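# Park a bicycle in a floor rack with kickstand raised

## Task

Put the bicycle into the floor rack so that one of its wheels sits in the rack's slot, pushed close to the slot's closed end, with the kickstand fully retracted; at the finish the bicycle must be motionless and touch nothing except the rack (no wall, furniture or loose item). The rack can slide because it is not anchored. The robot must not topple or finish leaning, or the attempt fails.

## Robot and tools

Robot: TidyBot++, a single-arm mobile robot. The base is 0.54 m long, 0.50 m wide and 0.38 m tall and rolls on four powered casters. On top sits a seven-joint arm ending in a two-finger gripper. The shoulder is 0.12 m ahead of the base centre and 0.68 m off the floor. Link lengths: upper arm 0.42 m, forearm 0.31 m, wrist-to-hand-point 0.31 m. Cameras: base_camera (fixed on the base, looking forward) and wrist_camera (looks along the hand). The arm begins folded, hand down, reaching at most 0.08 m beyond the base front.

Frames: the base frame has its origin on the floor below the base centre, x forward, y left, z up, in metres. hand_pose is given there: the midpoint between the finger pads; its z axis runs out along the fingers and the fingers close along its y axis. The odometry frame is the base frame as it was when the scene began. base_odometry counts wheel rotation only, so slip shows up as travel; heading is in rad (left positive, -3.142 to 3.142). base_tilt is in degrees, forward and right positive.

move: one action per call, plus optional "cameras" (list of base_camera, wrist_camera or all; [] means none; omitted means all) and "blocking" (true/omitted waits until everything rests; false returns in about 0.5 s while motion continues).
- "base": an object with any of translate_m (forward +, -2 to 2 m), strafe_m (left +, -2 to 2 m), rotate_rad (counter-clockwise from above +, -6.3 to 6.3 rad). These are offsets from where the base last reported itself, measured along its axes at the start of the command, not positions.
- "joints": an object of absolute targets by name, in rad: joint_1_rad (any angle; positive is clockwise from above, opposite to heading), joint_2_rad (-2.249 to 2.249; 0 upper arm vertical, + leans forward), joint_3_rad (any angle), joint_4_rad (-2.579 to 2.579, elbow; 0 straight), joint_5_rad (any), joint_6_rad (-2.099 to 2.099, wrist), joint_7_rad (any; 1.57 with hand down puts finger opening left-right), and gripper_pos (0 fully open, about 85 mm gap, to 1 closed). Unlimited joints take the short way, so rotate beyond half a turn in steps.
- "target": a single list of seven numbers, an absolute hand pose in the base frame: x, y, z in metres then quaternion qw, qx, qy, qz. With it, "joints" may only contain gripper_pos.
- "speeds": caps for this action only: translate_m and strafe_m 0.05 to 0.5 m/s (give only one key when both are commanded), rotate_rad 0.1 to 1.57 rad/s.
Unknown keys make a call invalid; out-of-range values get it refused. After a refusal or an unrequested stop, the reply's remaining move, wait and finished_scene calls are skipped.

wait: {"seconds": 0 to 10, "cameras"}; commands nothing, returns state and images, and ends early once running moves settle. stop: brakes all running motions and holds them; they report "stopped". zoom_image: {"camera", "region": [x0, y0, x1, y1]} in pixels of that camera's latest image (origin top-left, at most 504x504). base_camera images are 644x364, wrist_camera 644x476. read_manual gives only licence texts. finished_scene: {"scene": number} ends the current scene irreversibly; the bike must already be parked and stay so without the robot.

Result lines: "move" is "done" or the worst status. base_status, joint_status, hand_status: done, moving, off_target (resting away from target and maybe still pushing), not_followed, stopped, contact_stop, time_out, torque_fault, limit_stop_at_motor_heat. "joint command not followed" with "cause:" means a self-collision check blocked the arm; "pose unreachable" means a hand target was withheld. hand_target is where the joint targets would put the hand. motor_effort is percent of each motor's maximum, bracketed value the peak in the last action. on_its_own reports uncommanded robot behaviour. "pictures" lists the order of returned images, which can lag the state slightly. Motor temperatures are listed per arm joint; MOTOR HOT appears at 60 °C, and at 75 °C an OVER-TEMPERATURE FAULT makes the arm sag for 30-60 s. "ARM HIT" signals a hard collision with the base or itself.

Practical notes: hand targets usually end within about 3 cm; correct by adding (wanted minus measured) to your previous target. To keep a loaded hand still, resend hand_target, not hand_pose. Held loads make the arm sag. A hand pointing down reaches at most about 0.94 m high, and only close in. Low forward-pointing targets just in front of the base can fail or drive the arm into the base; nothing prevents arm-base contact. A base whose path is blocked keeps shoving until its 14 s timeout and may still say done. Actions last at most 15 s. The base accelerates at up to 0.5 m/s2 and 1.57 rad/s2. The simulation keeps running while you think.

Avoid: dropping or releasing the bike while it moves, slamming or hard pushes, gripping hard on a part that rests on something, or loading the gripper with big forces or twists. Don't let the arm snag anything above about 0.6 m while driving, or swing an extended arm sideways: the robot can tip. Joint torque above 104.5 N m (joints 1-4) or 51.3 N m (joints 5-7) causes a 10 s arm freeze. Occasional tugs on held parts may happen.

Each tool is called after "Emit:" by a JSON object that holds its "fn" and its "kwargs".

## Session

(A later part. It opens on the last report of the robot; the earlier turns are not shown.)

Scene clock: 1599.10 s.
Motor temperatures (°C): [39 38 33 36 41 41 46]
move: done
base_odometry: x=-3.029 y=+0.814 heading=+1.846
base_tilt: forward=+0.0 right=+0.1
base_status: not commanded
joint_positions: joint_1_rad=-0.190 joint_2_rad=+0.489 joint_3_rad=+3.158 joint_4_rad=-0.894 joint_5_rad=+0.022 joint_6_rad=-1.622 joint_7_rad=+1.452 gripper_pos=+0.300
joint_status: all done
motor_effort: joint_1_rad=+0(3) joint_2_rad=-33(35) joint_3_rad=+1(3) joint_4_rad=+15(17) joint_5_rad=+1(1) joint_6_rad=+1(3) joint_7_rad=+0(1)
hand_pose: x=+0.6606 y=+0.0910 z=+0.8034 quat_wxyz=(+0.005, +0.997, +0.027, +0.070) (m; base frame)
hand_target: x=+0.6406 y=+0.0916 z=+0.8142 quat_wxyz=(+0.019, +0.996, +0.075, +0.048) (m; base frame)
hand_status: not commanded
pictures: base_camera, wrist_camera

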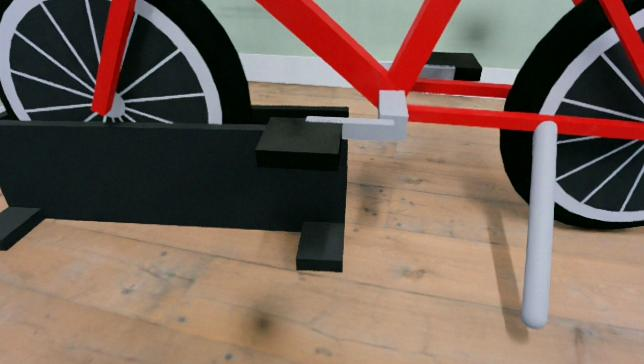

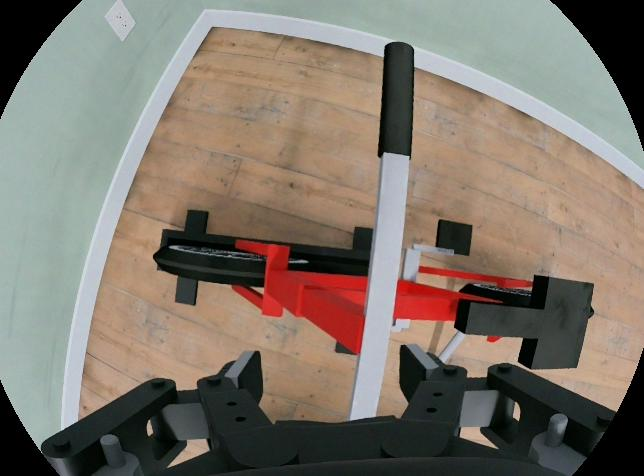

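Emit:
{"fn": "move", "kwargs": {"base": {"translate_m":-0.45}, "speeds": {"translate_m":0.2}, "cameras": ["base_camera"]}}

Emit:
{"fn": "move", "kwargs": {"base": {"strafe_m":-1.1}, "joints": {"joint_1_rad":0,"joint_2_rad":-0.3,"joint_3_rad":3.141,"joint_4_rad":-2.3,"joint_5_rad":0,"joint_6_rad":-1.14,"joint_7_rad":1.57}}}

Emit:
{"fn": "move", "kwargs": {"base": {"rotate_rad":1.57}}}

Scene clock: 1622.87 s.
Motor temperatures (°C): [39 38 33 36 41 41 46]
move: done
base_odometry: x=-2.907 y=+0.381 heading=+1.846
base_tilt: forward=-0.1 right=+0.0
base_status: done
joint_positions: joint_1_rad=-0.193 joint_2_rad=+0.488 joint_3_rad=+3.157 joint_4_rad=-0.893 joint_5_rad=+0.022 joint_6_rad=-1.630 joint_7_rad=+1.452 gripper_pos=+0.300
joint_status: not commanded
motor_effort: joint_1_rad=-1(3) joint_2_rad=-33(37) joint_3_rad=+1(2) joint_4_rad=+16(17) joint_5_rad=+0(1) joint_6_rad=+1(3) joint_7_rad=+0(0)
hand_pose: x=+0.6578 y=+0.0929 z=+0.8044 quat_wxyz=(+0.005, +0.997, +0.029, +0.067) (m; base frame)
hand_target: x=+0.6406 y=+0.0916 z=+0.8142 quat_wxyz=(+0.019, +0.996, +0.075, +0.048) (m; base frame)
hand_status: not commanded
pictures: base_camera

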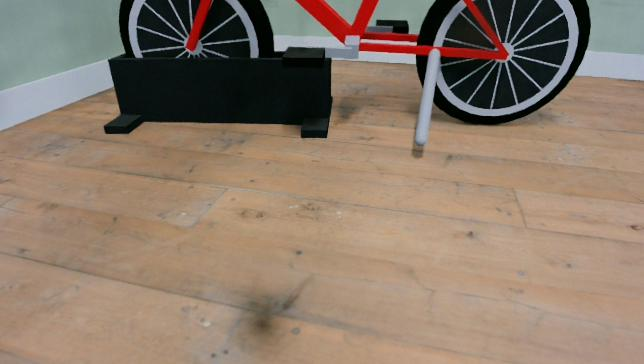

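Scene clock: 1626.33 s.
Motor temperatures (°C): [39 38 33 36 41 41 46]
move: done
base_odometry: x=-1.848 y=+0.680 heading=+1.846
base_tilt: forward=-0.1 right=+0.1
base_status: done
joint_positions: joint_1_rad=-0.011 joint_2_rad=-0.279 joint_3_rad=+3.152 joint_4_rad=-2.272 joint_5_rad=+0.022 joint_6_rad=-1.216 joint_7_rad=+1.492 gripper_pos=+0.300
joint_status: all done
motor_effort: joint_1_rad=-1(2) joint_2_rad=-3(34) joint_3_rad=+2(3) joint_4_rad=+13(17) joint_5_rad=+1(2) joint_6_rad=+0(3) joint_7_rad=+0(1)
hand_pose: x=+0.2688 y=-0.0050 z=+0.6469 quat_wxyz=(+0.010, +0.999, -0.035, -0.034) (m; base frame)
hand_target: x=+0.2810 y=+0.0014 z=+0.6417 quat_wxyz=(+0.000, +1.000, +0.000, +0.001) (m; base frame)
hand_status: not commanded
pictures: base_camera, wrist_camera

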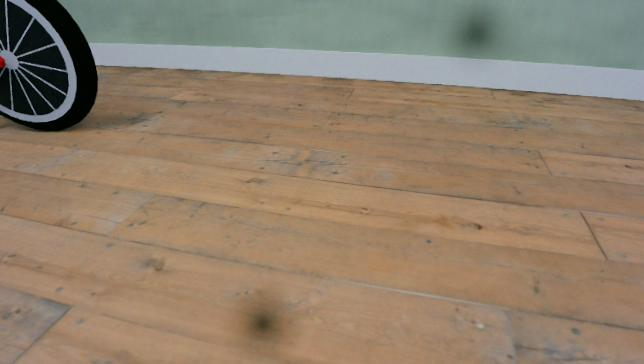

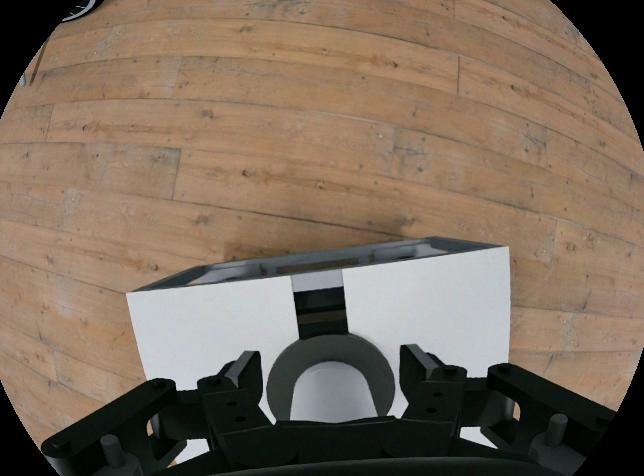

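Scene clock: 1628.63 s.
Motor temperatures (°C): [39 38 33 36 41 41 46]
move: done
base_odometry: x=-1.848 y=+0.680 heading=-2.867
base_tilt: forward=+0.0 right=+0.0
base_status: done
joint_positions: joint_1_rad=-0.010 joint_2_rad=-0.280 joint_3_rad=+3.152 joint_4_rad=-2.272 joint_5_rad=+0.022 joint_6_rad=-1.212 joint_7_rad=+1.492 gripper_pos=+0.300
joint_status: not commanded
motor_effort: joint_1_rad=-1(1) joint_2_rad=-3(4) joint_3_rad=+2(3) joint_4_rad=+13(14) joint_5_rad=+0(1) joint_6_rad=+0(2) joint_7_rad=+0(0)
hand_pose: x=+0.2702 y=-0.0051 z=+0.6469 quat_wxyz=(+0.010, +0.999, -0.035, -0.031) (m; base frame)
hand_target: x=+0.2810 y=+0.0014 z=+0.6417 quat_wxyz=(+0.000, +1.000, +0.000, +0.001) (m; base frame)
hand_status: not commanded
pictures: base_camera, wrist_camera

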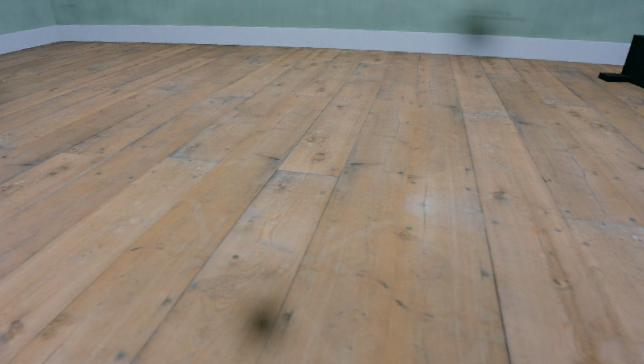

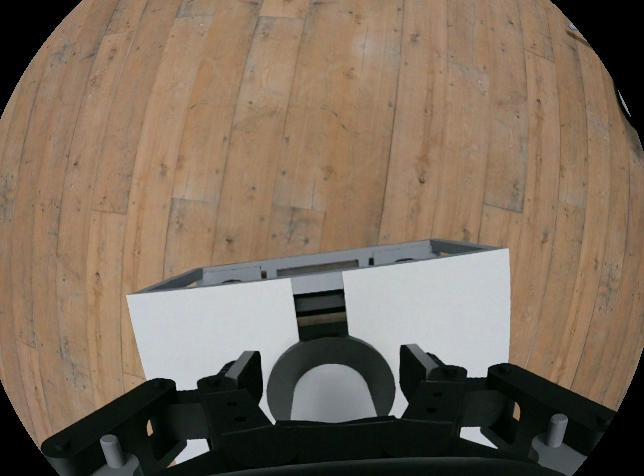

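Emit:
{"fn": "move", "kwargs": {"base": {"strafe_m":-0.94}}}

Scene clock: 1637.10 s.
Motor temperatures (°C): [39 38 33 36 41 41 46]
move: done
base_odometry: x=-2.103 y=+1.585 heading=-2.867
base_tilt: forward=+0.0 right=+0.1
base_status: done
joint_positions: joint_1_rad=-0.010 joint_2_rad=-0.280 joint_3_rad=+3.151 joint_4_rad=-2.272 joint_5_rad=+0.022 joint_6_rad=-1.212 joint_7_rad=+1.492 gripper_pos=+0.300
joint_status: not commanded
motor_effort: joint_1_rad=-1(2) joint_2_rad=-4(4) joint_3_rad=+1(3) joint_4_rad=+13(14) joint_5_rad=+0(1) joint_6_rad=+0(2) joint_7_rad=+0(0)
hand_pose: x=+0.2702 y=-0.0051 z=+0.6469 quat_wxyz=(+0.010, +0.999, -0.035, -0.031) (m; base frame)
hand_target: x=+0.2810 y=+0.0014 z=+0.6417 quat_wxyz=(+0.000, +1.000, +0.000, +0.001) (m; base frame)
hand_status: not commanded
pictures: base_camera, wrist_camera

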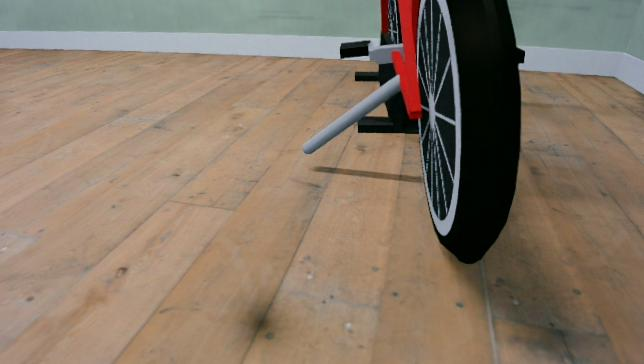

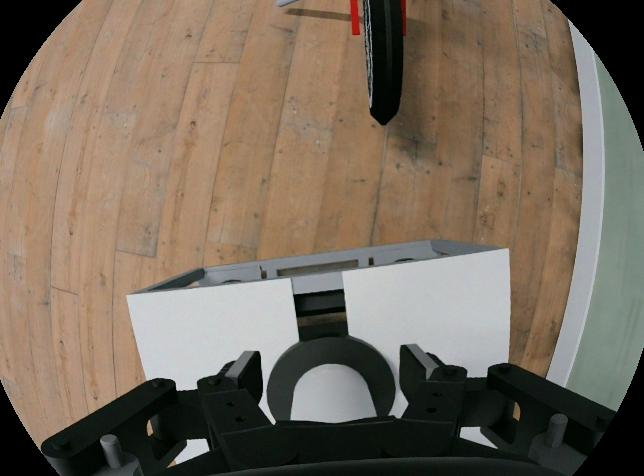

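Emit:
{"fn": "move", "kwargs": {"base": {"translate_m":0.19}, "joints": {"gripper_pos":1.0}, "speeds": {"translate_m":0.15}}}

Scene clock: 1671.90 s.
Motor temperatures (°C): [39 38 33 36 41 41 46]
move: done
base_odometry: x=-2.286 y=+1.534 heading=-2.867
base_tilt: forward=+0.0 right=+0.0
base_status: done
joint_positions: joint_1_rad=-0.010 joint_2_rad=-0.286 joint_3_rad=+3.151 joint_4_rad=-2.275 joint_5_rad=+0.022 joint_6_rad=-1.209 joint_7_rad=+1.492 gripper_pos=+0.999
joint_status: all done
motor_effort: joint_1_rad=-1(1) joint_2_rad=-3(6) joint_3_rad=+2(2) joint_4_rad=+13(14) joint_5_rad=+0(1) joint_6_rad=+0(2) joint_7_rad=+0(1)
hand_pose: x=+0.2701 y=-0.0051 z=+0.6471 quat_wxyz=(+0.010, +0.999, -0.035, -0.028) (m; base frame)
hand_target: x=+0.2810 y=+0.0014 z=+0.6417 quat_wxyz=(+0.000, +1.000, +0.000, +0.001) (m; base frame)
hand_status: not commanded
pictures: base_camera, wrist_camera

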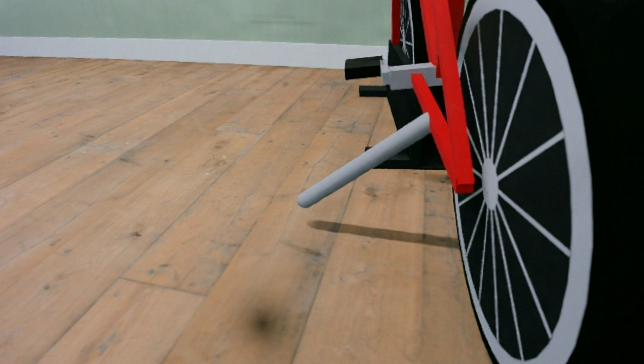

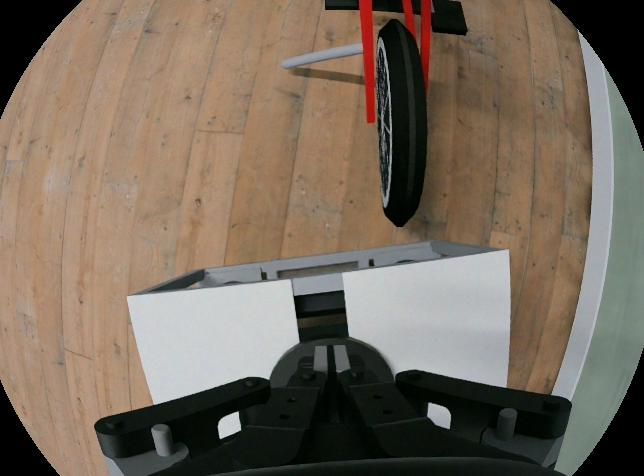

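Emit:
{"fn": "move", "kwargs": {"base": {"translate_m":0.06}, "speeds": {"translate_m":0.06}}}

Emit:
{"fn": "move", "kwargs": {"target": [0.50, 0.14, 0.45, 0.1908, 0.9816, 0, 0]}}

Emit:
{"fn": "move", "kwargs": {"target": [0.68, 0.10, 0.25, 0.1908, 0.9816, 0, 0]}}

Scene clock: 1692.50 s.
Motor temperatures (°C): [39 37 33 36 41 41 46]
move: done
base_odometry: x=-2.344 y=+1.518 heading=-2.867
base_tilt: forward=-0.1 right=+0.0
base_status: done
joint_positions: joint_1_rad=-0.010 joint_2_rad=-0.288 joint_3_rad=+3.151 joint_4_rad=-2.276 joint_5_rad=+0.022 joint_6_rad=-1.209 joint_7_rad=+1.492 gripper_pos=+0.999
joint_status: not commanded
motor_effort: joint_1_rad=-1(1) joint_2_rad=-3(5) joint_3_rad=+1(3) joint_4_rad=+13(15) joint_5_rad=+1(1) joint_6_rad=-1(1) joint_7_rad=+0(0)
hand_pose: x=+0.2700 y=-0.0051 z=+0.6472 quat_wxyz=(+0.010, +0.999, -0.035, -0.027) (m; base frame)
hand_target: x=+0.2810 y=+0.0014 z=+0.6417 quat_wxyz=(+0.000, +1.000, +0.000, +0.001) (m; base frame)
hand_status: not commanded
pictures: base_camera, wrist_camera

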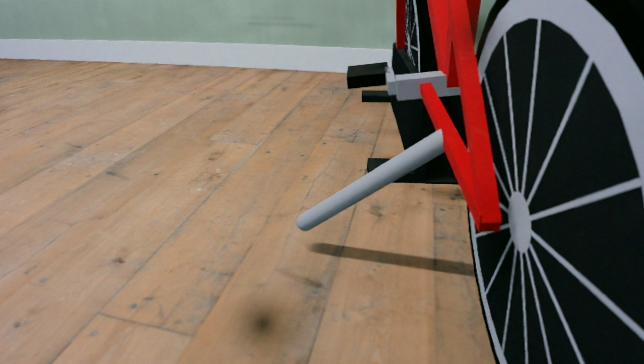

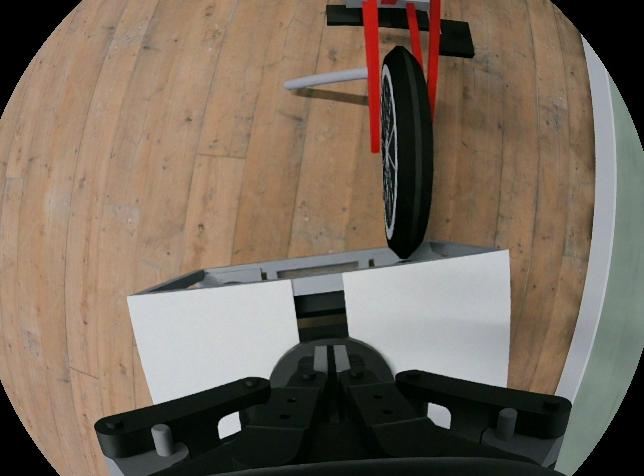

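Scene clock: 1695.07 s.
Motor temperatures (°C): [39 37 33 36 41 41 46]
move: off_target
base_odometry: x=-2.344 y=+1.518 heading=-2.867
base_tilt: forward=+0.0 right=+0.0
base_status: not commanded
joint_positions: joint_1_rad=-0.731 joint_2_rad=+0.721 joint_3_rad=+3.350 joint_4_rad=-1.838 joint_5_rad=+0.162 joint_6_rad=-0.907 joint_7_rad=+0.918 gripper_pos=+0.999
joint_status: not commanded
motor_effort: joint_1_rad=-1(2) joint_2_rad=-30(32) joint_3_rad=+4(5) joint_4_rad=+6(14) joint_5_rad=+2(2) joint_6_rad=-3(4) joint_7_rad=+0(0)
hand_pose: x=+0.4582 y=+0.1356 z=+0.4516 quat_wxyz=(+0.192, +0.980, +0.009, -0.060) (m; base frame)
hand_target: x=+0.5000 y=+0.1400 z=+0.4500 quat_wxyz=(+0.191, +0.982, +0.000, +0.000) (m; base frame)
hand_status: off_target (0.042 m and 6.9 deg from the pose sent, 0.336 m and 21.5 deg at the start)
pictures: base_camera, wrist_camera

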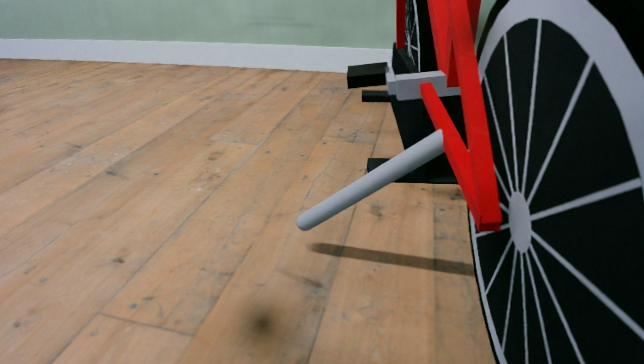

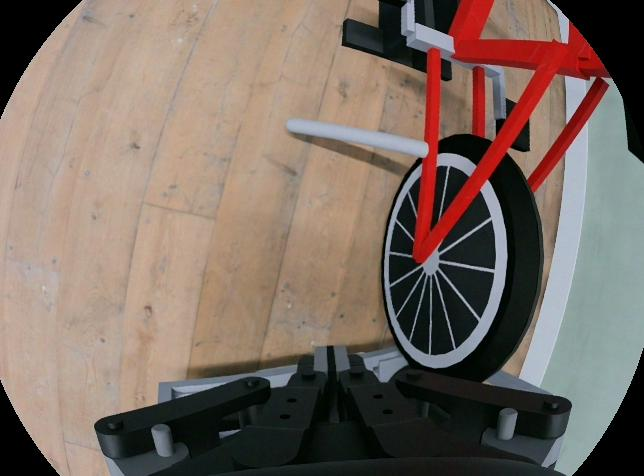

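Scene clock: 1696.97 s.
Motor temperatures (°C): [39 37 33 36 41 41 46]
move: off_target
base_odometry: x=-2.344 y=+1.518 heading=-2.867
base_tilt: forward=-0.1 right=+0.0
base_status: not commanded
joint_positions: joint_1_rad=-0.500 joint_2_rad=+1.323 joint_3_rad=+3.386 joint_4_rad=-1.192 joint_5_rad=+0.162 joint_6_rad=-0.890 joint_7_rad=+0.986 gripper_pos=+0.999
joint_status: not commanded
motor_effort: joint_1_rad=-1(2) joint_2_rad=-43(44) joint_3_rad=+6(7) joint_4_rad=+7(8) joint_5_rad=+2(3) joint_6_rad=-3(4) joint_7_rad=+0(0)
hand_pose: x=+0.6475 y=+0.0917 z=+0.2538 quat_wxyz=(+0.216, +0.976, -0.028, -0.032) (m; base frame)
hand_target: x=+0.6800 y=+0.1000 z=+0.2500 quat_wxyz=(+0.191, +0.982, +0.000, +0.000) (m; base frame)
hand_status: off_target (0.034 m and 5.7 deg from the pose sent, 0.302 m and 6.9 deg at the start)
pictures: base_camera, wrist_camera

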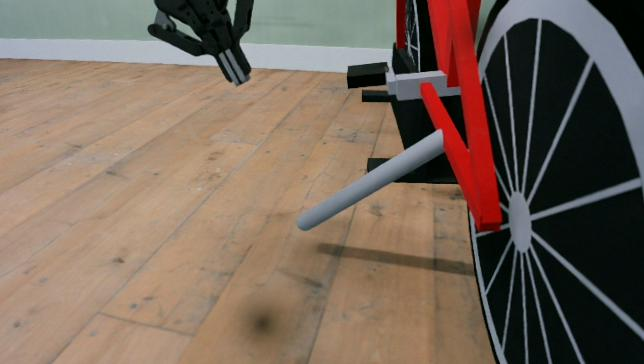

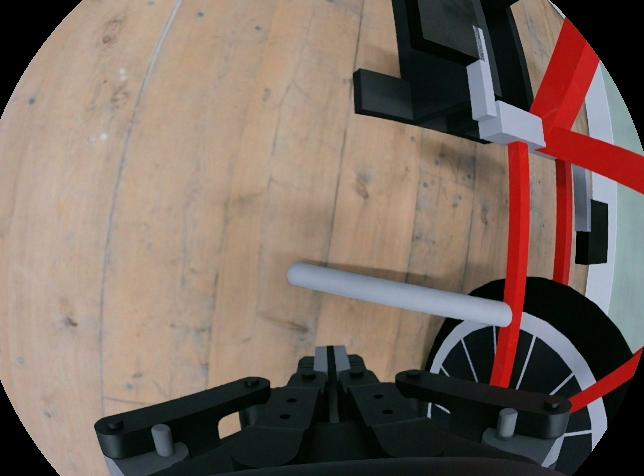

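Emit:
{"fn": "move", "kwargs": {"target": [0.725, 0.08, 0.11, 0.1908, 0.9816, 0, 0.02]}}

Scene clock: 1705.77 s.
Motor temperatures (°C): [39 38 33 36 41 41 46]
move: off_target
base_odometry: x=-2.344 y=+1.518 heading=-2.867
base_tilt: forward=+0.0 right=+0.1
base_status: not commanded
joint_positions: joint_1_rad=-0.420 joint_2_rad=+1.689 joint_3_rad=+3.398 joint_4_rad=-0.772 joint_5_rad=+0.162 joint_6_rad=-0.890 joint_7_rad=+0.986 gripper_pos=+0.999
joint_status: not commanded
motor_effort: joint_1_rad=+0(2) joint_2_rad=-45(48) joint_3_rad=+5(7) joint_4_rad=+7(9) joint_5_rad=+2(3) joint_6_rad=-2(3) joint_7_rad=+0(0)
hand_pose: x=+0.6958 y=+0.0712 z=+0.1086 quat_wxyz=(+0.214, +0.976, -0.022, -0.008) (m; base frame)
hand_target: x=+0.7250 y=+0.0800 z=+0.1100 quat_wxyz=(+0.191, +0.981, +0.000, +0.020) (m; base frame)
hand_status: off_target (0.031 m and 4.9 deg from the pose sent, 0.164 m and 7.4 deg at the start)
pictures: base_camera, wrist_camera

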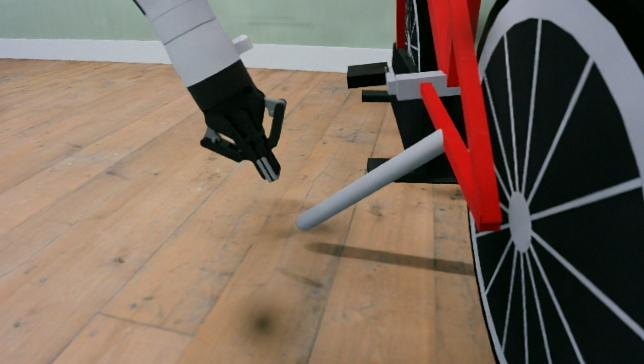

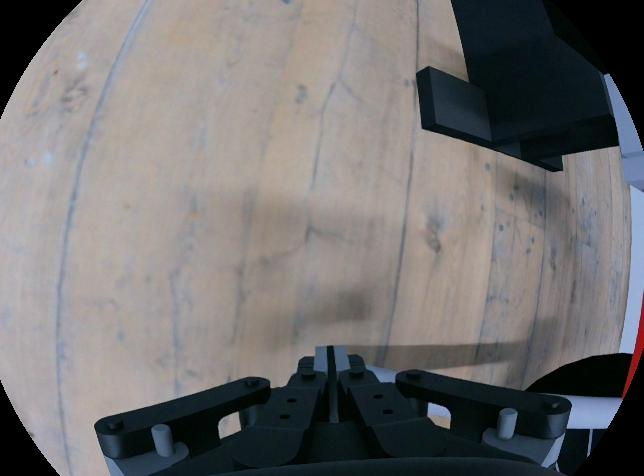

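Emit:
{"fn": "move", "kwargs": {"target": [0.725, 0.005, 0.065, 0.1908, 0.9816, 0, 0.02]}}

Scene clock: 1709.20 s.
Motor temperatures (°C): [39 38 33 36 41 41 46]
move: off_target
base_odometry: x=-2.344 y=+1.518 heading=-2.867
base_tilt: forward=-0.1 right=+0.0
base_status: not commanded
joint_positions: joint_1_rad=-0.298 joint_2_rad=+1.770 joint_3_rad=+3.424 joint_4_rad=-0.745 joint_5_rad=+0.162 joint_6_rad=-0.810 joint_7_rad=+1.046 gripper_pos=+0.999
joint_status: not commanded
motor_effort: joint_1_rad=-1(5) joint_2_rad=-44(46) joint_3_rad=+6(7) joint_4_rad=+7(9) joint_5_rad=+2(3) joint_6_rad=-2(3) joint_7_rad=+0(0)
hand_pose: x=+0.6947 y=-0.0114 z=+0.0659 quat_wxyz=(+0.215, +0.976, -0.036, -0.013) (m; base frame)
hand_target: x=+0.7250 y=+0.0050 z=+0.0650 quat_wxyz=(+0.191, +0.981, +0.000, +0.020) (m; base frame)
hand_status: off_target (0.034 m and 6.3 deg from the pose sent, 0.085 m and 4.9 deg at the start)
pictures: base_camera, wrist_camera

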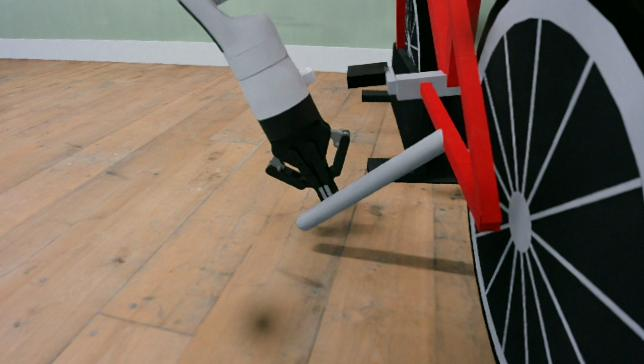

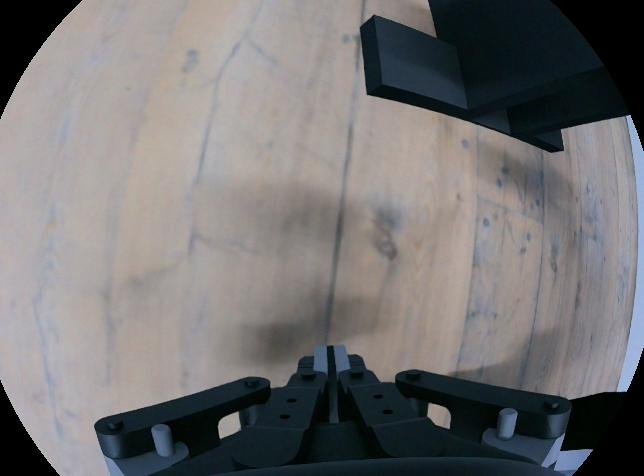

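Emit:
{"fn": "move", "kwargs": {"target": [0.685, 0.005, 0.065, 0.1908, 0.9816, 0, 0.02], "cameras": ["base_camera"]}}

Emit:
{"fn": "move", "kwargs": {"target": [0.655, 0.005, 0.067, 0.1908, 0.9816, 0, 0.02], "cameras": ["base_camera"]}}

Scene clock: 1713.87 s.
Motor temperatures (°C): [39 38 33 36 41 41 46]
move: off_target
base_odometry: x=-2.344 y=+1.518 heading=-2.867
base_tilt: forward=+0.0 right=+0.0
base_status: not commanded
joint_positions: joint_1_rad=-0.346 joint_2_rad=+1.731 joint_3_rad=+3.450 joint_4_rad=-0.928 joint_5_rad=+0.161 joint_6_rad=-0.650 joint_7_rad=+1.046 gripper_pos=+0.999
joint_status: not commanded
motor_effort: joint_1_rad=-1(2) joint_2_rad=-41(44) joint_3_rad=+7(7) joint_4_rad=+4(8) joint_5_rad=+2(3) joint_6_rad=-3(5) joint_7_rad=+0(0)
hand_pose: x=+0.6728 y=-0.0114 z=+0.0619 quat_wxyz=(+0.216, +0.976, -0.008, +0.000) (m; base frame)
hand_target: x=+0.6850 y=+0.0050 z=+0.0650 quat_wxyz=(+0.191, +0.981, +0.000, +0.020) (m; base frame)
hand_status: off_target (0.021 m and 3.8 deg from the pose sent, 0.019 m and 6.3 deg at the start)
pictures: base_camera

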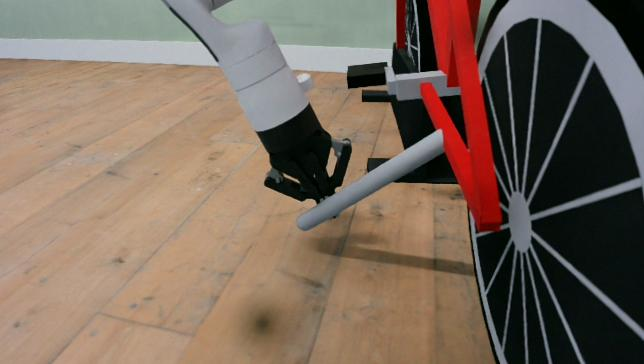

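Scene clock: 1714.93 s.
Motor temperatures (°C): [39 38 33 36 41 41 46]
move: off_target
base_odometry: x=-2.344 y=+1.518 heading=-2.867
base_tilt: forward=-0.1 right=+0.0
base_status: not commanded
joint_positions: joint_1_rad=-0.387 joint_2_rad=+1.681 joint_3_rad=+3.487 joint_4_rad=-1.059 joint_5_rad=+0.132 joint_6_rad=-0.525 joint_7_rad=+1.046 gripper_pos=+0.999
joint_status: not commanded
motor_effort: joint_1_rad=-2(2) joint_2_rad=-38(41) joint_3_rad=+5(7) joint_4_rad=+0(4) joint_5_rad=+0(2) joint_6_rad=-4(6) joint_7_rad=+0(0)
hand_pose: x=+0.6708 y=-0.0090 z=+0.0743 quat_wxyz=(+0.211, +0.977, -0.001, +0.025) (m; base frame)
hand_target: x=+0.6550 y=+0.0050 z=+0.0670 quat_wxyz=(+0.191, +0.981, +0.000, +0.020) (m; base frame)
hand_status: off_target (0.022 m and 2.4 deg from the pose sent, 0.025 m and 3.8 deg at the start)
pictures: base_camera

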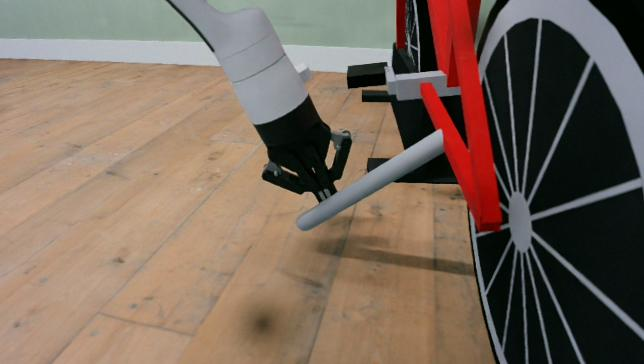

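Emit:
{"fn": "move", "kwargs": {"target": [0.62, 0.005, 0.062, 0.1908, 0.9816, 0, 0.02], "cameras": ["base_camera"]}}

Scene clock: 1718.53 s.
Motor temperatures (°C): [39 38 33 36 41 41 46]
move: off_target
base_odometry: x=-2.344 y=+1.517 heading=-2.867
base_tilt: forward=-0.1 right=+0.1
base_status: not commanded
joint_positions: joint_1_rad=-0.434 joint_2_rad=+1.658 joint_3_rad=+3.523 joint_4_rad=-1.178 joint_5_rad=+0.072 joint_6_rad=-0.399 joint_7_rad=+1.046 gripper_pos=+0.999
joint_status: not commanded
motor_effort: joint_1_rad=-3(4) joint_2_rad=-33(37) joint_3_rad=+3(5) joint_4_rad=-3(4) joint_5_rad=+0(1) joint_6_rad=-7(8) joint_7_rad=+0(0)
hand_pose: x=+0.6599 y=-0.0046 z=+0.0771 quat_wxyz=(+0.203, +0.978, -0.004, +0.047) (m; base frame)
hand_target: x=+0.6200 y=+0.0050 z=+0.0620 quat_wxyz=(+0.191, +0.981, +0.000, +0.020) (m; base frame)
hand_status: off_target (0.044 m and 3.4 deg from the pose sent, 0.054 m and 2.4 deg at the start)
pictures: base_camera

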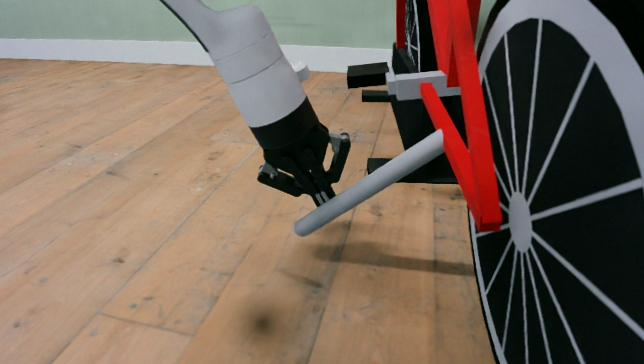

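Emit:
{"fn": "move", "kwargs": {"target": [0.585, 0.0, 0.055, 0.1908, 0.9816, 0, 0.02], "cameras": ["base_camera"]}}

Emit:
{"fn": "move", "kwargs": {"target": [0.55, 0.0, 0.055, 0.1908, 0.9816, 0, 0.02], "cameras": ["base_camera"]}}

Scene clock: 1722.63 s.
Motor temperatures (°C): [39 38 33 36 41 41 46]
move: off_target
base_odometry: x=-2.344 y=+1.517 heading=-2.867
base_tilt: forward=+0.0 right=+0.0
base_status: not commanded
joint_positions: joint_1_rad=-0.481 joint_2_rad=+1.645 joint_3_rad=+3.539 joint_4_rad=-1.294 joint_5_rad=-0.006 joint_6_rad=-0.296 joint_7_rad=+1.078 gripper_pos=+0.999
joint_status: not commanded
motor_effort: joint_1_rad=-2(4) joint_2_rad=-29(33) joint_3_rad=+2(3) joint_4_rad=-5(7) joint_5_rad=+0(1) joint_6_rad=-7(7) joint_7_rad=+0(0)
hand_pose: x=+0.6335 y=+0.0013 z=+0.0751 quat_wxyz=(+0.195, +0.979, -0.003, +0.052) (m; base frame)
hand_target: x=+0.5850 y=+0.0000 z=+0.0550 quat_wxyz=(+0.191, +0.981, +0.000, +0.020) (m; base frame)
hand_status: off_target (0.053 m and 3.7 deg from the pose sent, 0.078 m and 3.4 deg at the start)
pictures: base_camera

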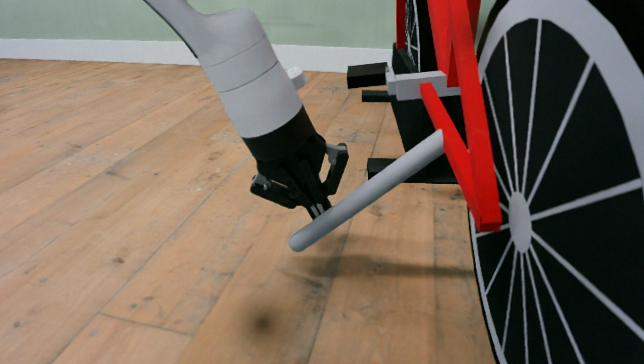

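Scene clock: 1723.60 s.
Motor temperatures (°C): [39 38 33 36 41 41 46]
move: off_target
base_odometry: x=-2.344 y=+1.517 heading=-2.867
base_tilt: forward=-0.1 right=+0.0
base_status: not commanded
joint_positions: joint_1_rad=-0.533 joint_2_rad=+1.638 joint_3_rad=+3.543 joint_4_rad=-1.416 joint_5_rad=-0.092 joint_6_rad=-0.200 joint_7_rad=+1.119 gripper_pos=+0.999
joint_status: not commanded
motor_effort: joint_1_rad=-1(3) joint_2_rad=-29(30) joint_3_rad=+4(6) joint_4_rad=-6(8) joint_5_rad=+0(1) joint_6_rad=-6(8) joint_7_rad=+0(1)
hand_pose: x=+0.5977 y=+0.0068 z=+0.0732 quat_wxyz=(+0.192, +0.980, -0.003, +0.051) (m; base frame)
hand_target: x=+0.5500 y=+0.0000 z=+0.0550 quat_wxyz=(+0.191, +0.981, +0.000, +0.020) (m; base frame)
hand_status: off_target (0.052 m and 3.5 deg from the pose sent, 0.086 m and 3.7 deg at the start)
pictures: base_camera

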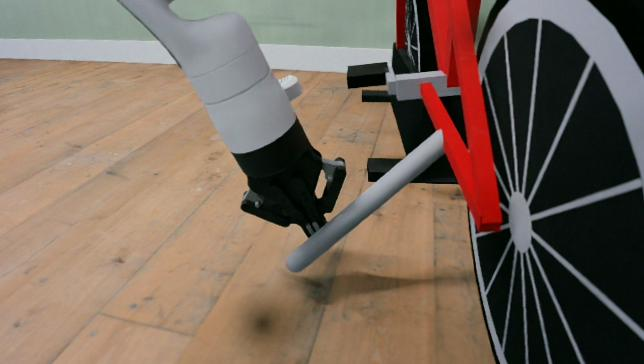

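Emit:
{"fn": "move", "kwargs": {"target": [0.52, -0.01, 0.06, 0.1908, 0.9816, 0, 0.02], "cameras": ["base_camera"]}}

Emit:
{"fn": "move", "kwargs": {"target": [0.49, -0.015, 0.07, 0.1908, 0.9816, 0, 0.02], "cameras": ["base_camera"]}}

Scene clock: 1741.70 s.
Motor temperatures (°C): [39 38 33 36 41 41 46]
move: off_target
base_odometry: x=-2.344 y=+1.517 heading=-2.867
base_tilt: forward=+0.0 right=+0.0
base_status: not commanded
joint_positions: joint_1_rad=-0.551 joint_2_rad=+1.628 joint_3_rad=+3.527 joint_4_rad=-1.535 joint_5_rad=-0.162 joint_6_rad=-0.105 joint_7_rad=+1.181 gripper_pos=+0.999
joint_status: not commanded
motor_effort: joint_1_rad=+1(4) joint_2_rad=-27(30) joint_3_rad=+7(9) joint_4_rad=-8(10) joint_5_rad=+0(1) joint_6_rad=-4(7) joint_7_rad=+0(1)
hand_pose: x=+0.5604 y=+0.0014 z=+0.0735 quat_wxyz=(+0.188, +0.981, -0.001, +0.044) (m; base frame)
hand_target: x=+0.5200 y=-0.0100 z=+0.0600 quat_wxyz=(+0.191, +0.981, +0.000, +0.020) (m; base frame)
hand_status: off_target (0.044 m and 2.7 deg from the pose sent, 0.081 m and 3.5 deg at the start)
pictures: base_camera

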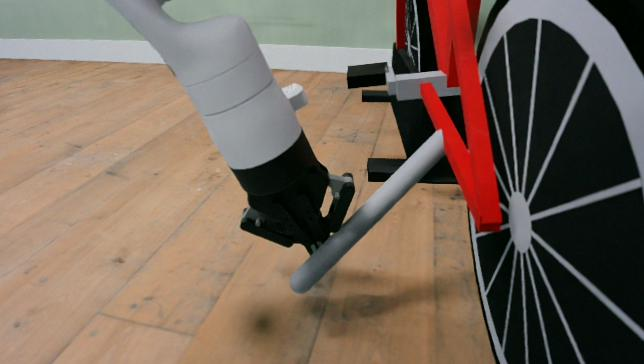

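Scene clock: 1742.67 s.
Motor temperatures (°C): [39 38 33 36 41 41 46]
move: off_target
base_odometry: x=-2.344 y=+1.517 heading=-2.867
base_tilt: forward=+0.0 right=+0.0
base_status: not commanded
joint_positions: joint_1_rad=-0.561 joint_2_rad=+1.604 joint_3_rad=+3.509 joint_4_rad=-1.656 joint_5_rad=-0.216 joint_6_rad=-0.022 joint_7_rad=+1.235 gripper_pos=+0.999
joint_status: not commanded
motor_effort: joint_1_rad=+3(3) joint_2_rad=-22(28) joint_3_rad=+7(8) joint_4_rad=-6(9) joint_5_rad=+0(1) joint_6_rad=-3(6) joint_7_rad=+0(1)
hand_pose: x=+0.5260 y=-0.0060 z=+0.0837 quat_wxyz=(+0.189, +0.981, -0.002, +0.037) (m; base frame)
hand_target: x=+0.4900 y=-0.0150 z=+0.0700 quat_wxyz=(+0.191, +0.981, +0.000, +0.020) (m; base frame)
hand_status: off_target (0.040 m and 2.0 deg from the pose sent, 0.072 m and 2.7 deg at the start)
pictures: base_camera

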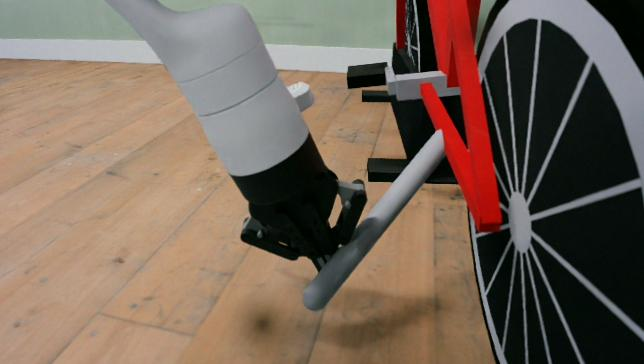

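Emit:
{"fn": "move", "kwargs": {"target": [0.465, -0.03, 0.085, 0.1908, 0.9816, 0, 0.02], "cameras": ["base_camera"]}}

Emit:
{"fn": "move", "kwargs": {"target": [0.44, -0.035, 0.10, 0.1908, 0.9816, 0, 0.02]}}

Scene clock: 1748.80 s.
Motor temperatures (°C): [39 38 33 36 41 41 46]
move: off_target
base_odometry: x=-2.344 y=+1.517 heading=-2.867
base_tilt: forward=+0.0 right=+0.0
base_status: not commanded
joint_positions: joint_1_rad=-0.552 joint_2_rad=+1.575 joint_3_rad=+3.482 joint_4_rad=-1.782 joint_5_rad=-0.247 joint_6_rad=+0.071 joint_7_rad=+1.296 gripper_pos=+0.999
joint_status: not commanded
motor_effort: joint_1_rad=+3(3) joint_2_rad=-21(23) joint_3_rad=+6(7) joint_4_rad=-7(9) joint_5_rad=+0(0) joint_6_rad=-3(4) joint_7_rad=+0(1)
hand_pose: x=+0.4922 y=-0.0172 z=+0.0979 quat_wxyz=(+0.189, +0.981, +0.004, +0.029) (m; base frame)
hand_target: x=+0.4650 y=-0.0300 z=+0.0850 quat_wxyz=(+0.191, +0.981, +0.000, +0.020) (m; base frame)
hand_status: off_target (0.033 m and 1.1 deg from the pose sent, 0.066 m and 2.0 deg at the start)
pictures: base_camera

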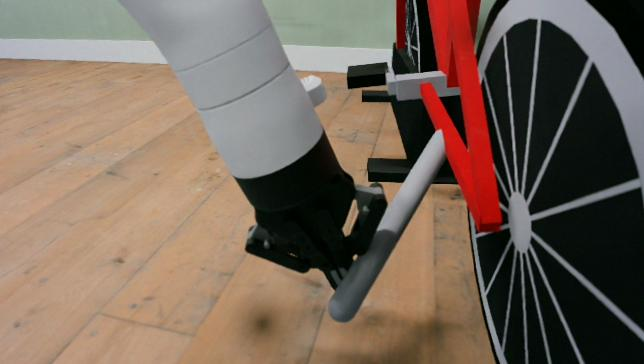

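Scene clock: 1750.07 s.
Motor temperatures (°C): [39 38 33 36 41 41 46]
move: off_target
base_odometry: x=-2.344 y=+1.517 heading=-2.867
base_tilt: forward=+0.0 right=+0.0
base_status: not commanded
joint_positions: joint_1_rad=-0.523 joint_2_rad=+1.598 joint_3_rad=+3.437 joint_4_rad=-1.898 joint_5_rad=-0.270 joint_6_rad=+0.156 joint_7_rad=+1.325 gripper_pos=+0.999
joint_status: not commanded
motor_effort: joint_1_rad=-1(3) joint_2_rad=-29(32) joint_3_rad=+7(8) joint_4_rad=-7(8) joint_5_rad=+0(1) joint_6_rad=+0(3) joint_7_rad=+0(1)
hand_pose: x=+0.4282 y=-0.0383 z=+0.0971 quat_wxyz=(+0.196, +0.981, -0.004, -0.005) (m; base frame)
hand_target: x=+0.4400 y=-0.0350 z=+0.1000 quat_wxyz=(+0.191, +0.981, +0.000, +0.020) (m; base frame)
hand_status: off_target (0.013 m and 3.0 deg from the pose sent, 0.055 m and 1.1 deg at the start)
pictures: base_camera, wrist_camera

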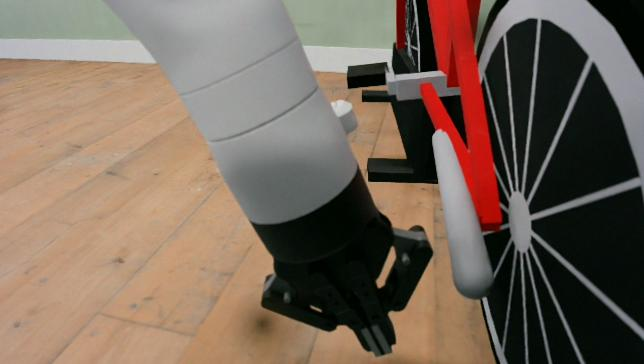

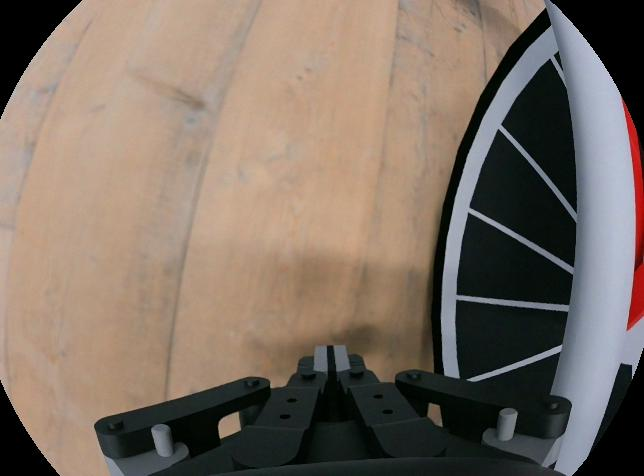

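Emit:
{"fn": "zoom_image", "kwargs": {"camera": "base_camera", "region": [380, 60, 600, 364]}}

Scaled by 1.658.

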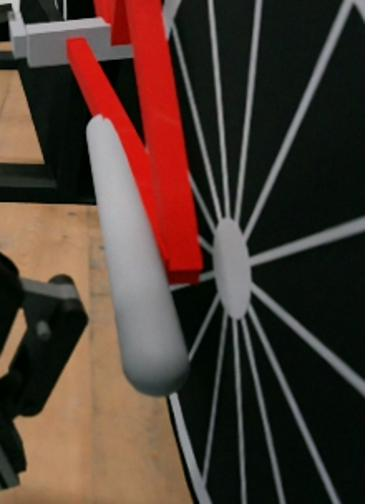

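Emit:
{"fn": "move", "kwargs": {"target": [0.44, 0.06, 0.14, 0.1908, 0.9816, 0, 0.02], "cameras": ["base_camera"]}}

Emit:
{"fn": "move", "kwargs": {"target": [0.46, 0.14, 0.42, 0.1908, 0.9816, 0, 0], "cameras": ["base_camera"]}}

Emit:
{"fn": "move", "kwargs": {"base": {"translate_m":-0.35}, "speeds": {"translate_m":0.1}}}

Scene clock: 1771.40 s.
Motor temperatures (°C): [39 38 33 36 41 41 46]
move: off_target
base_odometry: x=-2.344 y=+1.517 heading=-2.867
base_tilt: forward=-0.1 right=+0.0
base_status: not commanded
joint_positions: joint_1_rad=-0.775 joint_2_rad=+1.490 joint_3_rad=+3.439 joint_4_rad=-1.898 joint_5_rad=-0.284 joint_6_rad=+0.082 joint_7_rad=+1.289 gripper_pos=+0.999
joint_status: not commanded
motor_effort: joint_1_rad=-1(3) joint_2_rad=-30(31) joint_3_rad=+7(8) joint_4_rad=-6(8) joint_5_rad=+0(1) joint_6_rad=+0(2) joint_7_rad=+0(0)
hand_pose: x=+0.4522 y=+0.0719 z=+0.1286 quat_wxyz=(+0.175, +0.981, +0.080, +0.032) (m; base frame)
hand_target: x=+0.4400 y=+0.0600 z=+0.1400 quat_wxyz=(+0.191, +0.981, +0.000, +0.020) (m; base frame)
hand_status: off_target (0.021 m and 9.4 deg from the pose sent, 0.108 m and 3.0 deg at the start)
pictures: base_camera

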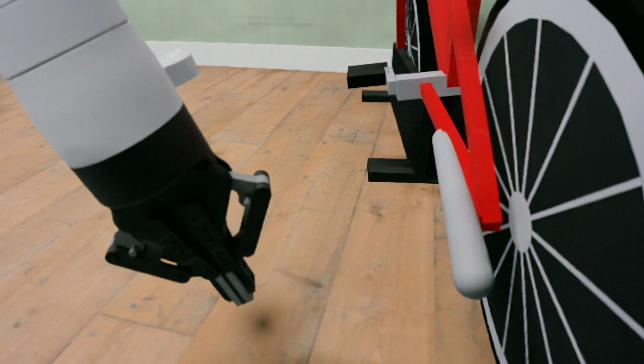

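Scene clock: 1773.73 s.
Motor temperatures (°C): [39 38 33 36 41 41 46]
move: off_target
base_odometry: x=-2.344 y=+1.517 heading=-2.867
base_tilt: forward=+0.0 right=+0.0
base_status: not commanded
joint_positions: joint_1_rad=-0.818 joint_2_rad=+0.782 joint_3_rad=+3.436 joint_4_rad=-1.910 joint_5_rad=+0.121 joint_6_rad=-0.618 joint_7_rad=+0.878 gripper_pos=+0.999
joint_status: not commanded
motor_effort: joint_1_rad=-1(1) joint_2_rad=-30(34) joint_3_rad=+5(8) joint_4_rad=+5(6) joint_5_rad=+2(2) joint_6_rad=-1(2) joint_7_rad=+0(0)
hand_pose: x=+0.4842 y=+0.1589 z=+0.4071 quat_wxyz=(+0.153, +0.988, +0.001, +0.018) (m; base frame)
hand_target: x=+0.4600 y=+0.1400 z=+0.4200 quat_wxyz=(+0.191, +0.982, +0.000, +0.000) (m; base frame)
hand_status: off_target (0.033 m and 4.8 deg from the pose sent, 0.299 m and 10.0 deg at the start)
pictures: base_camera

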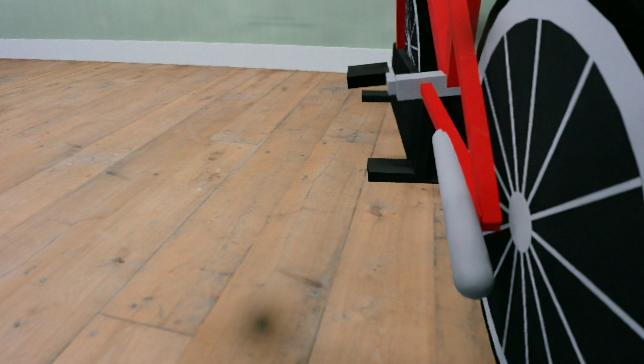

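Scene clock: 1777.80 s.
Motor temperatures (°C): [39 38 33 36 41 41 46]
move: done
base_odometry: x=-2.007 y=+1.613 heading=-2.867
base_tilt: forward=-0.1 right=+0.0
base_status: done
joint_positions: joint_1_rad=-0.825 joint_2_rad=+0.781 joint_3_rad=+3.431 joint_4_rad=-1.916 joint_5_rad=+0.123 joint_6_rad=-0.623 joint_7_rad=+0.877 gripper_pos=+0.999
joint_status: not commanded
motor_effort: joint_1_rad=-1(3) joint_2_rad=-31(32) joint_3_rad=+5(6) joint_4_rad=+5(7) joint_5_rad=+2(2) joint_6_rad=-2(2) joint_7_rad=+0(0)
hand_pose: x=+0.4787 y=+0.1600 z=+0.4068 quat_wxyz=(+0.156, +0.988, +0.006, +0.015) (m; base frame)
hand_target: x=+0.4600 y=+0.1400 z=+0.4200 quat_wxyz=(+0.191, +0.982, +0.000, +0.000) (m; base frame)
hand_status: not commanded
pictures: base_camera, wrist_camera

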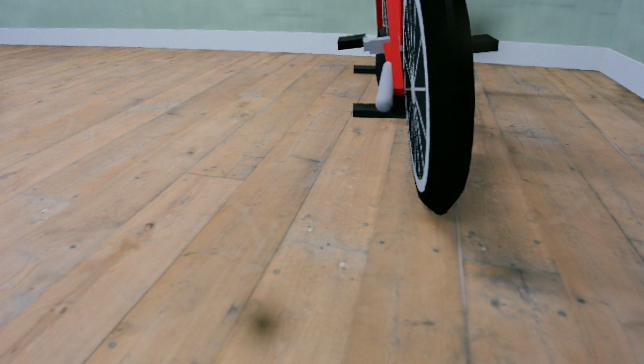

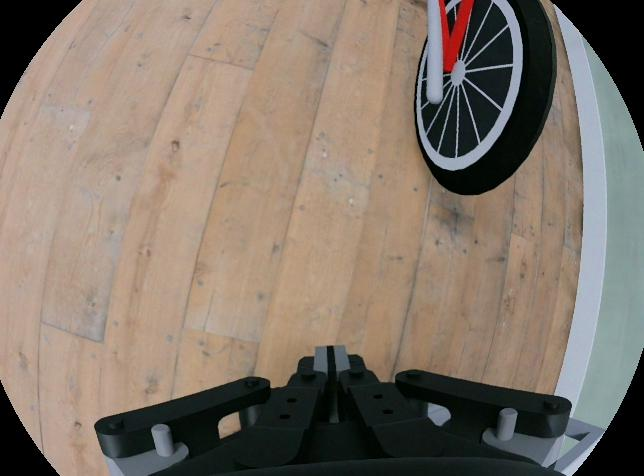

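Emit:
{"fn": "move", "kwargs": {"base": {"strafe_m":1.1}, "joints": {"joint_1_rad":0,"joint_2_rad":-0.3,"joint_3_rad":3.141,"joint_4_rad":-2.3,"joint_5_rad":0,"joint_6_rad":-1.14,"joint_7_rad":1.57}, "cameras": []}}

Emit:
{"fn": "move", "kwargs": {"base": {"translate_m":0.75,"rotate_rad":-1.57}}}

Scene clock: 1785.30 s.
Motor temperatures (°C): [39 38 33 36 41 41 46]
move: done
base_odometry: x=-1.709 y=+0.554 heading=-2.867
base_tilt: forward=-0.1 right=+0.0
base_status: done
joint_positions: joint_1_rad=-0.012 joint_2_rad=-0.282 joint_3_rad=+3.155 joint_4_rad=-2.272 joint_5_rad=+0.069 joint_6_rad=-1.064 joint_7_rad=+1.491 gripper_pos=+0.999
joint_status: all done
motor_effort: joint_1_rad=-1(4) joint_2_rad=-4(32) joint_3_rad=+2(6) joint_4_rad=+14(15) joint_5_rad=+1(3) joint_6_rad=+1(3) joint_7_rad=+0(1)
hand_pose: x=+0.3168 y=-0.0176 z=+0.6485 quat_wxyz=(+0.027, +0.998, -0.025, +0.045) (m; base frame)
hand_target: x=+0.2810 y=+0.0014 z=+0.6417 quat_wxyz=(+0.000, +1.000, +0.000, +0.001) (m; base frame)
hand_status: not commanded
pictures: none
No camera images: "cameras" was empty.

Scene clock: 1788.43 s.
Motor temperatures (°C): [39 38 33 36 41 41 46]
move: done
base_odometry: x=-2.431 y=+0.350 heading=+1.845
base_tilt: forward=-0.1 right=+0.0
base_status: done
joint_positions: joint_1_rad=-0.010 joint_2_rad=-0.286 joint_3_rad=+3.152 joint_4_rad=-2.275 joint_5_rad=+0.065 joint_6_rad=-1.068 joint_7_rad=+1.492 gripper_pos=+0.999
joint_status: not commanded
motor_effort: joint_1_rad=+0(1) joint_2_rad=-4(5) joint_3_rad=+2(3) joint_4_rad=+14(15) joint_5_rad=+0(2) joint_6_rad=+2(2) joint_7_rad=+0(0)
hand_pose: x=+0.3143 y=-0.0164 z=+0.6483 quat_wxyz=(+0.026, +0.998, -0.025, +0.043) (m; base frame)
hand_target: x=+0.2810 y=+0.0014 z=+0.6417 quat_wxyz=(+0.000, +1.000, +0.000, +0.001) (m; base frame)
hand_status: not commanded
pictures: base_camera, wrist_camera

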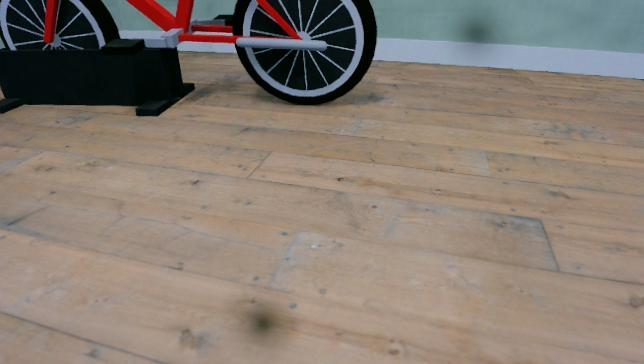

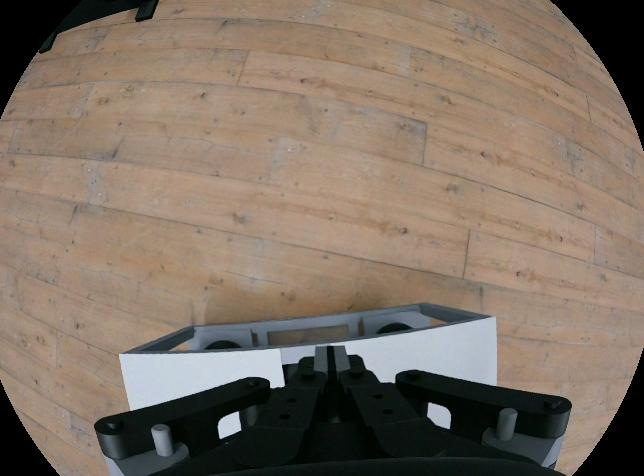

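Emit:
{"fn": "move", "kwargs": {"base": {"strafe_m":0.5}, "cameras": ["base_camera"]}}

Emit:
{"fn": "zoom_image", "kwargs": {"camera": "base_camera", "region": [60, 0, 560, 180]}}

Scene clock: 1793.37 s.
Motor temperatures (°C): [39 38 33 36 41 41 46]
move: done
base_odometry: x=-2.912 y=+0.215 heading=+1.844
base_tilt: forward=+0.0 right=+0.0
base_status: done
joint_positions: joint_1_rad=-0.009 joint_2_rad=-0.286 joint_3_rad=+3.150 joint_4_rad=-2.275 joint_5_rad=+0.063 joint_6_rad=-1.068 joint_7_rad=+1.492 gripper_pos=+0.999
joint_status: not commanded
motor_effort: joint_1_rad=-1(2) joint_2_rad=-4(4) joint_3_rad=+2(3) joint_4_rad=+14(15) joint_5_rad=+1(1) joint_6_rad=+1(2) joint_7_rad=+0(0)
hand_pose: x=+0.3143 y=-0.0156 z=+0.6482 quat_wxyz=(+0.025, +0.998, -0.025, +0.043) (m; base frame)
hand_target: x=+0.2810 y=+0.0014 z=+0.6417 quat_wxyz=(+0.000, +1.000, +0.000, +0.001) (m; base frame)
hand_status: not commanded
pictures: base_camera

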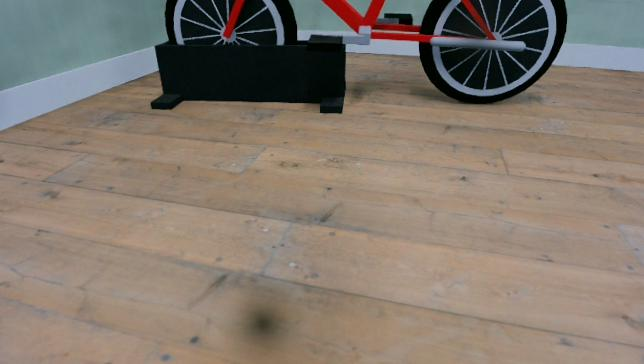

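Scaled by 1.008.

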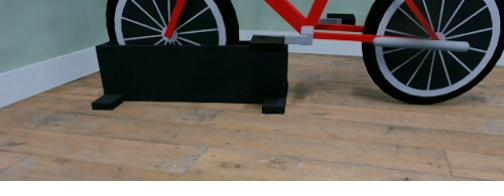

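Emit:
{"fn": "finished_scene", "kwargs": {"scene": 1}}

The scene is finished: the task was done.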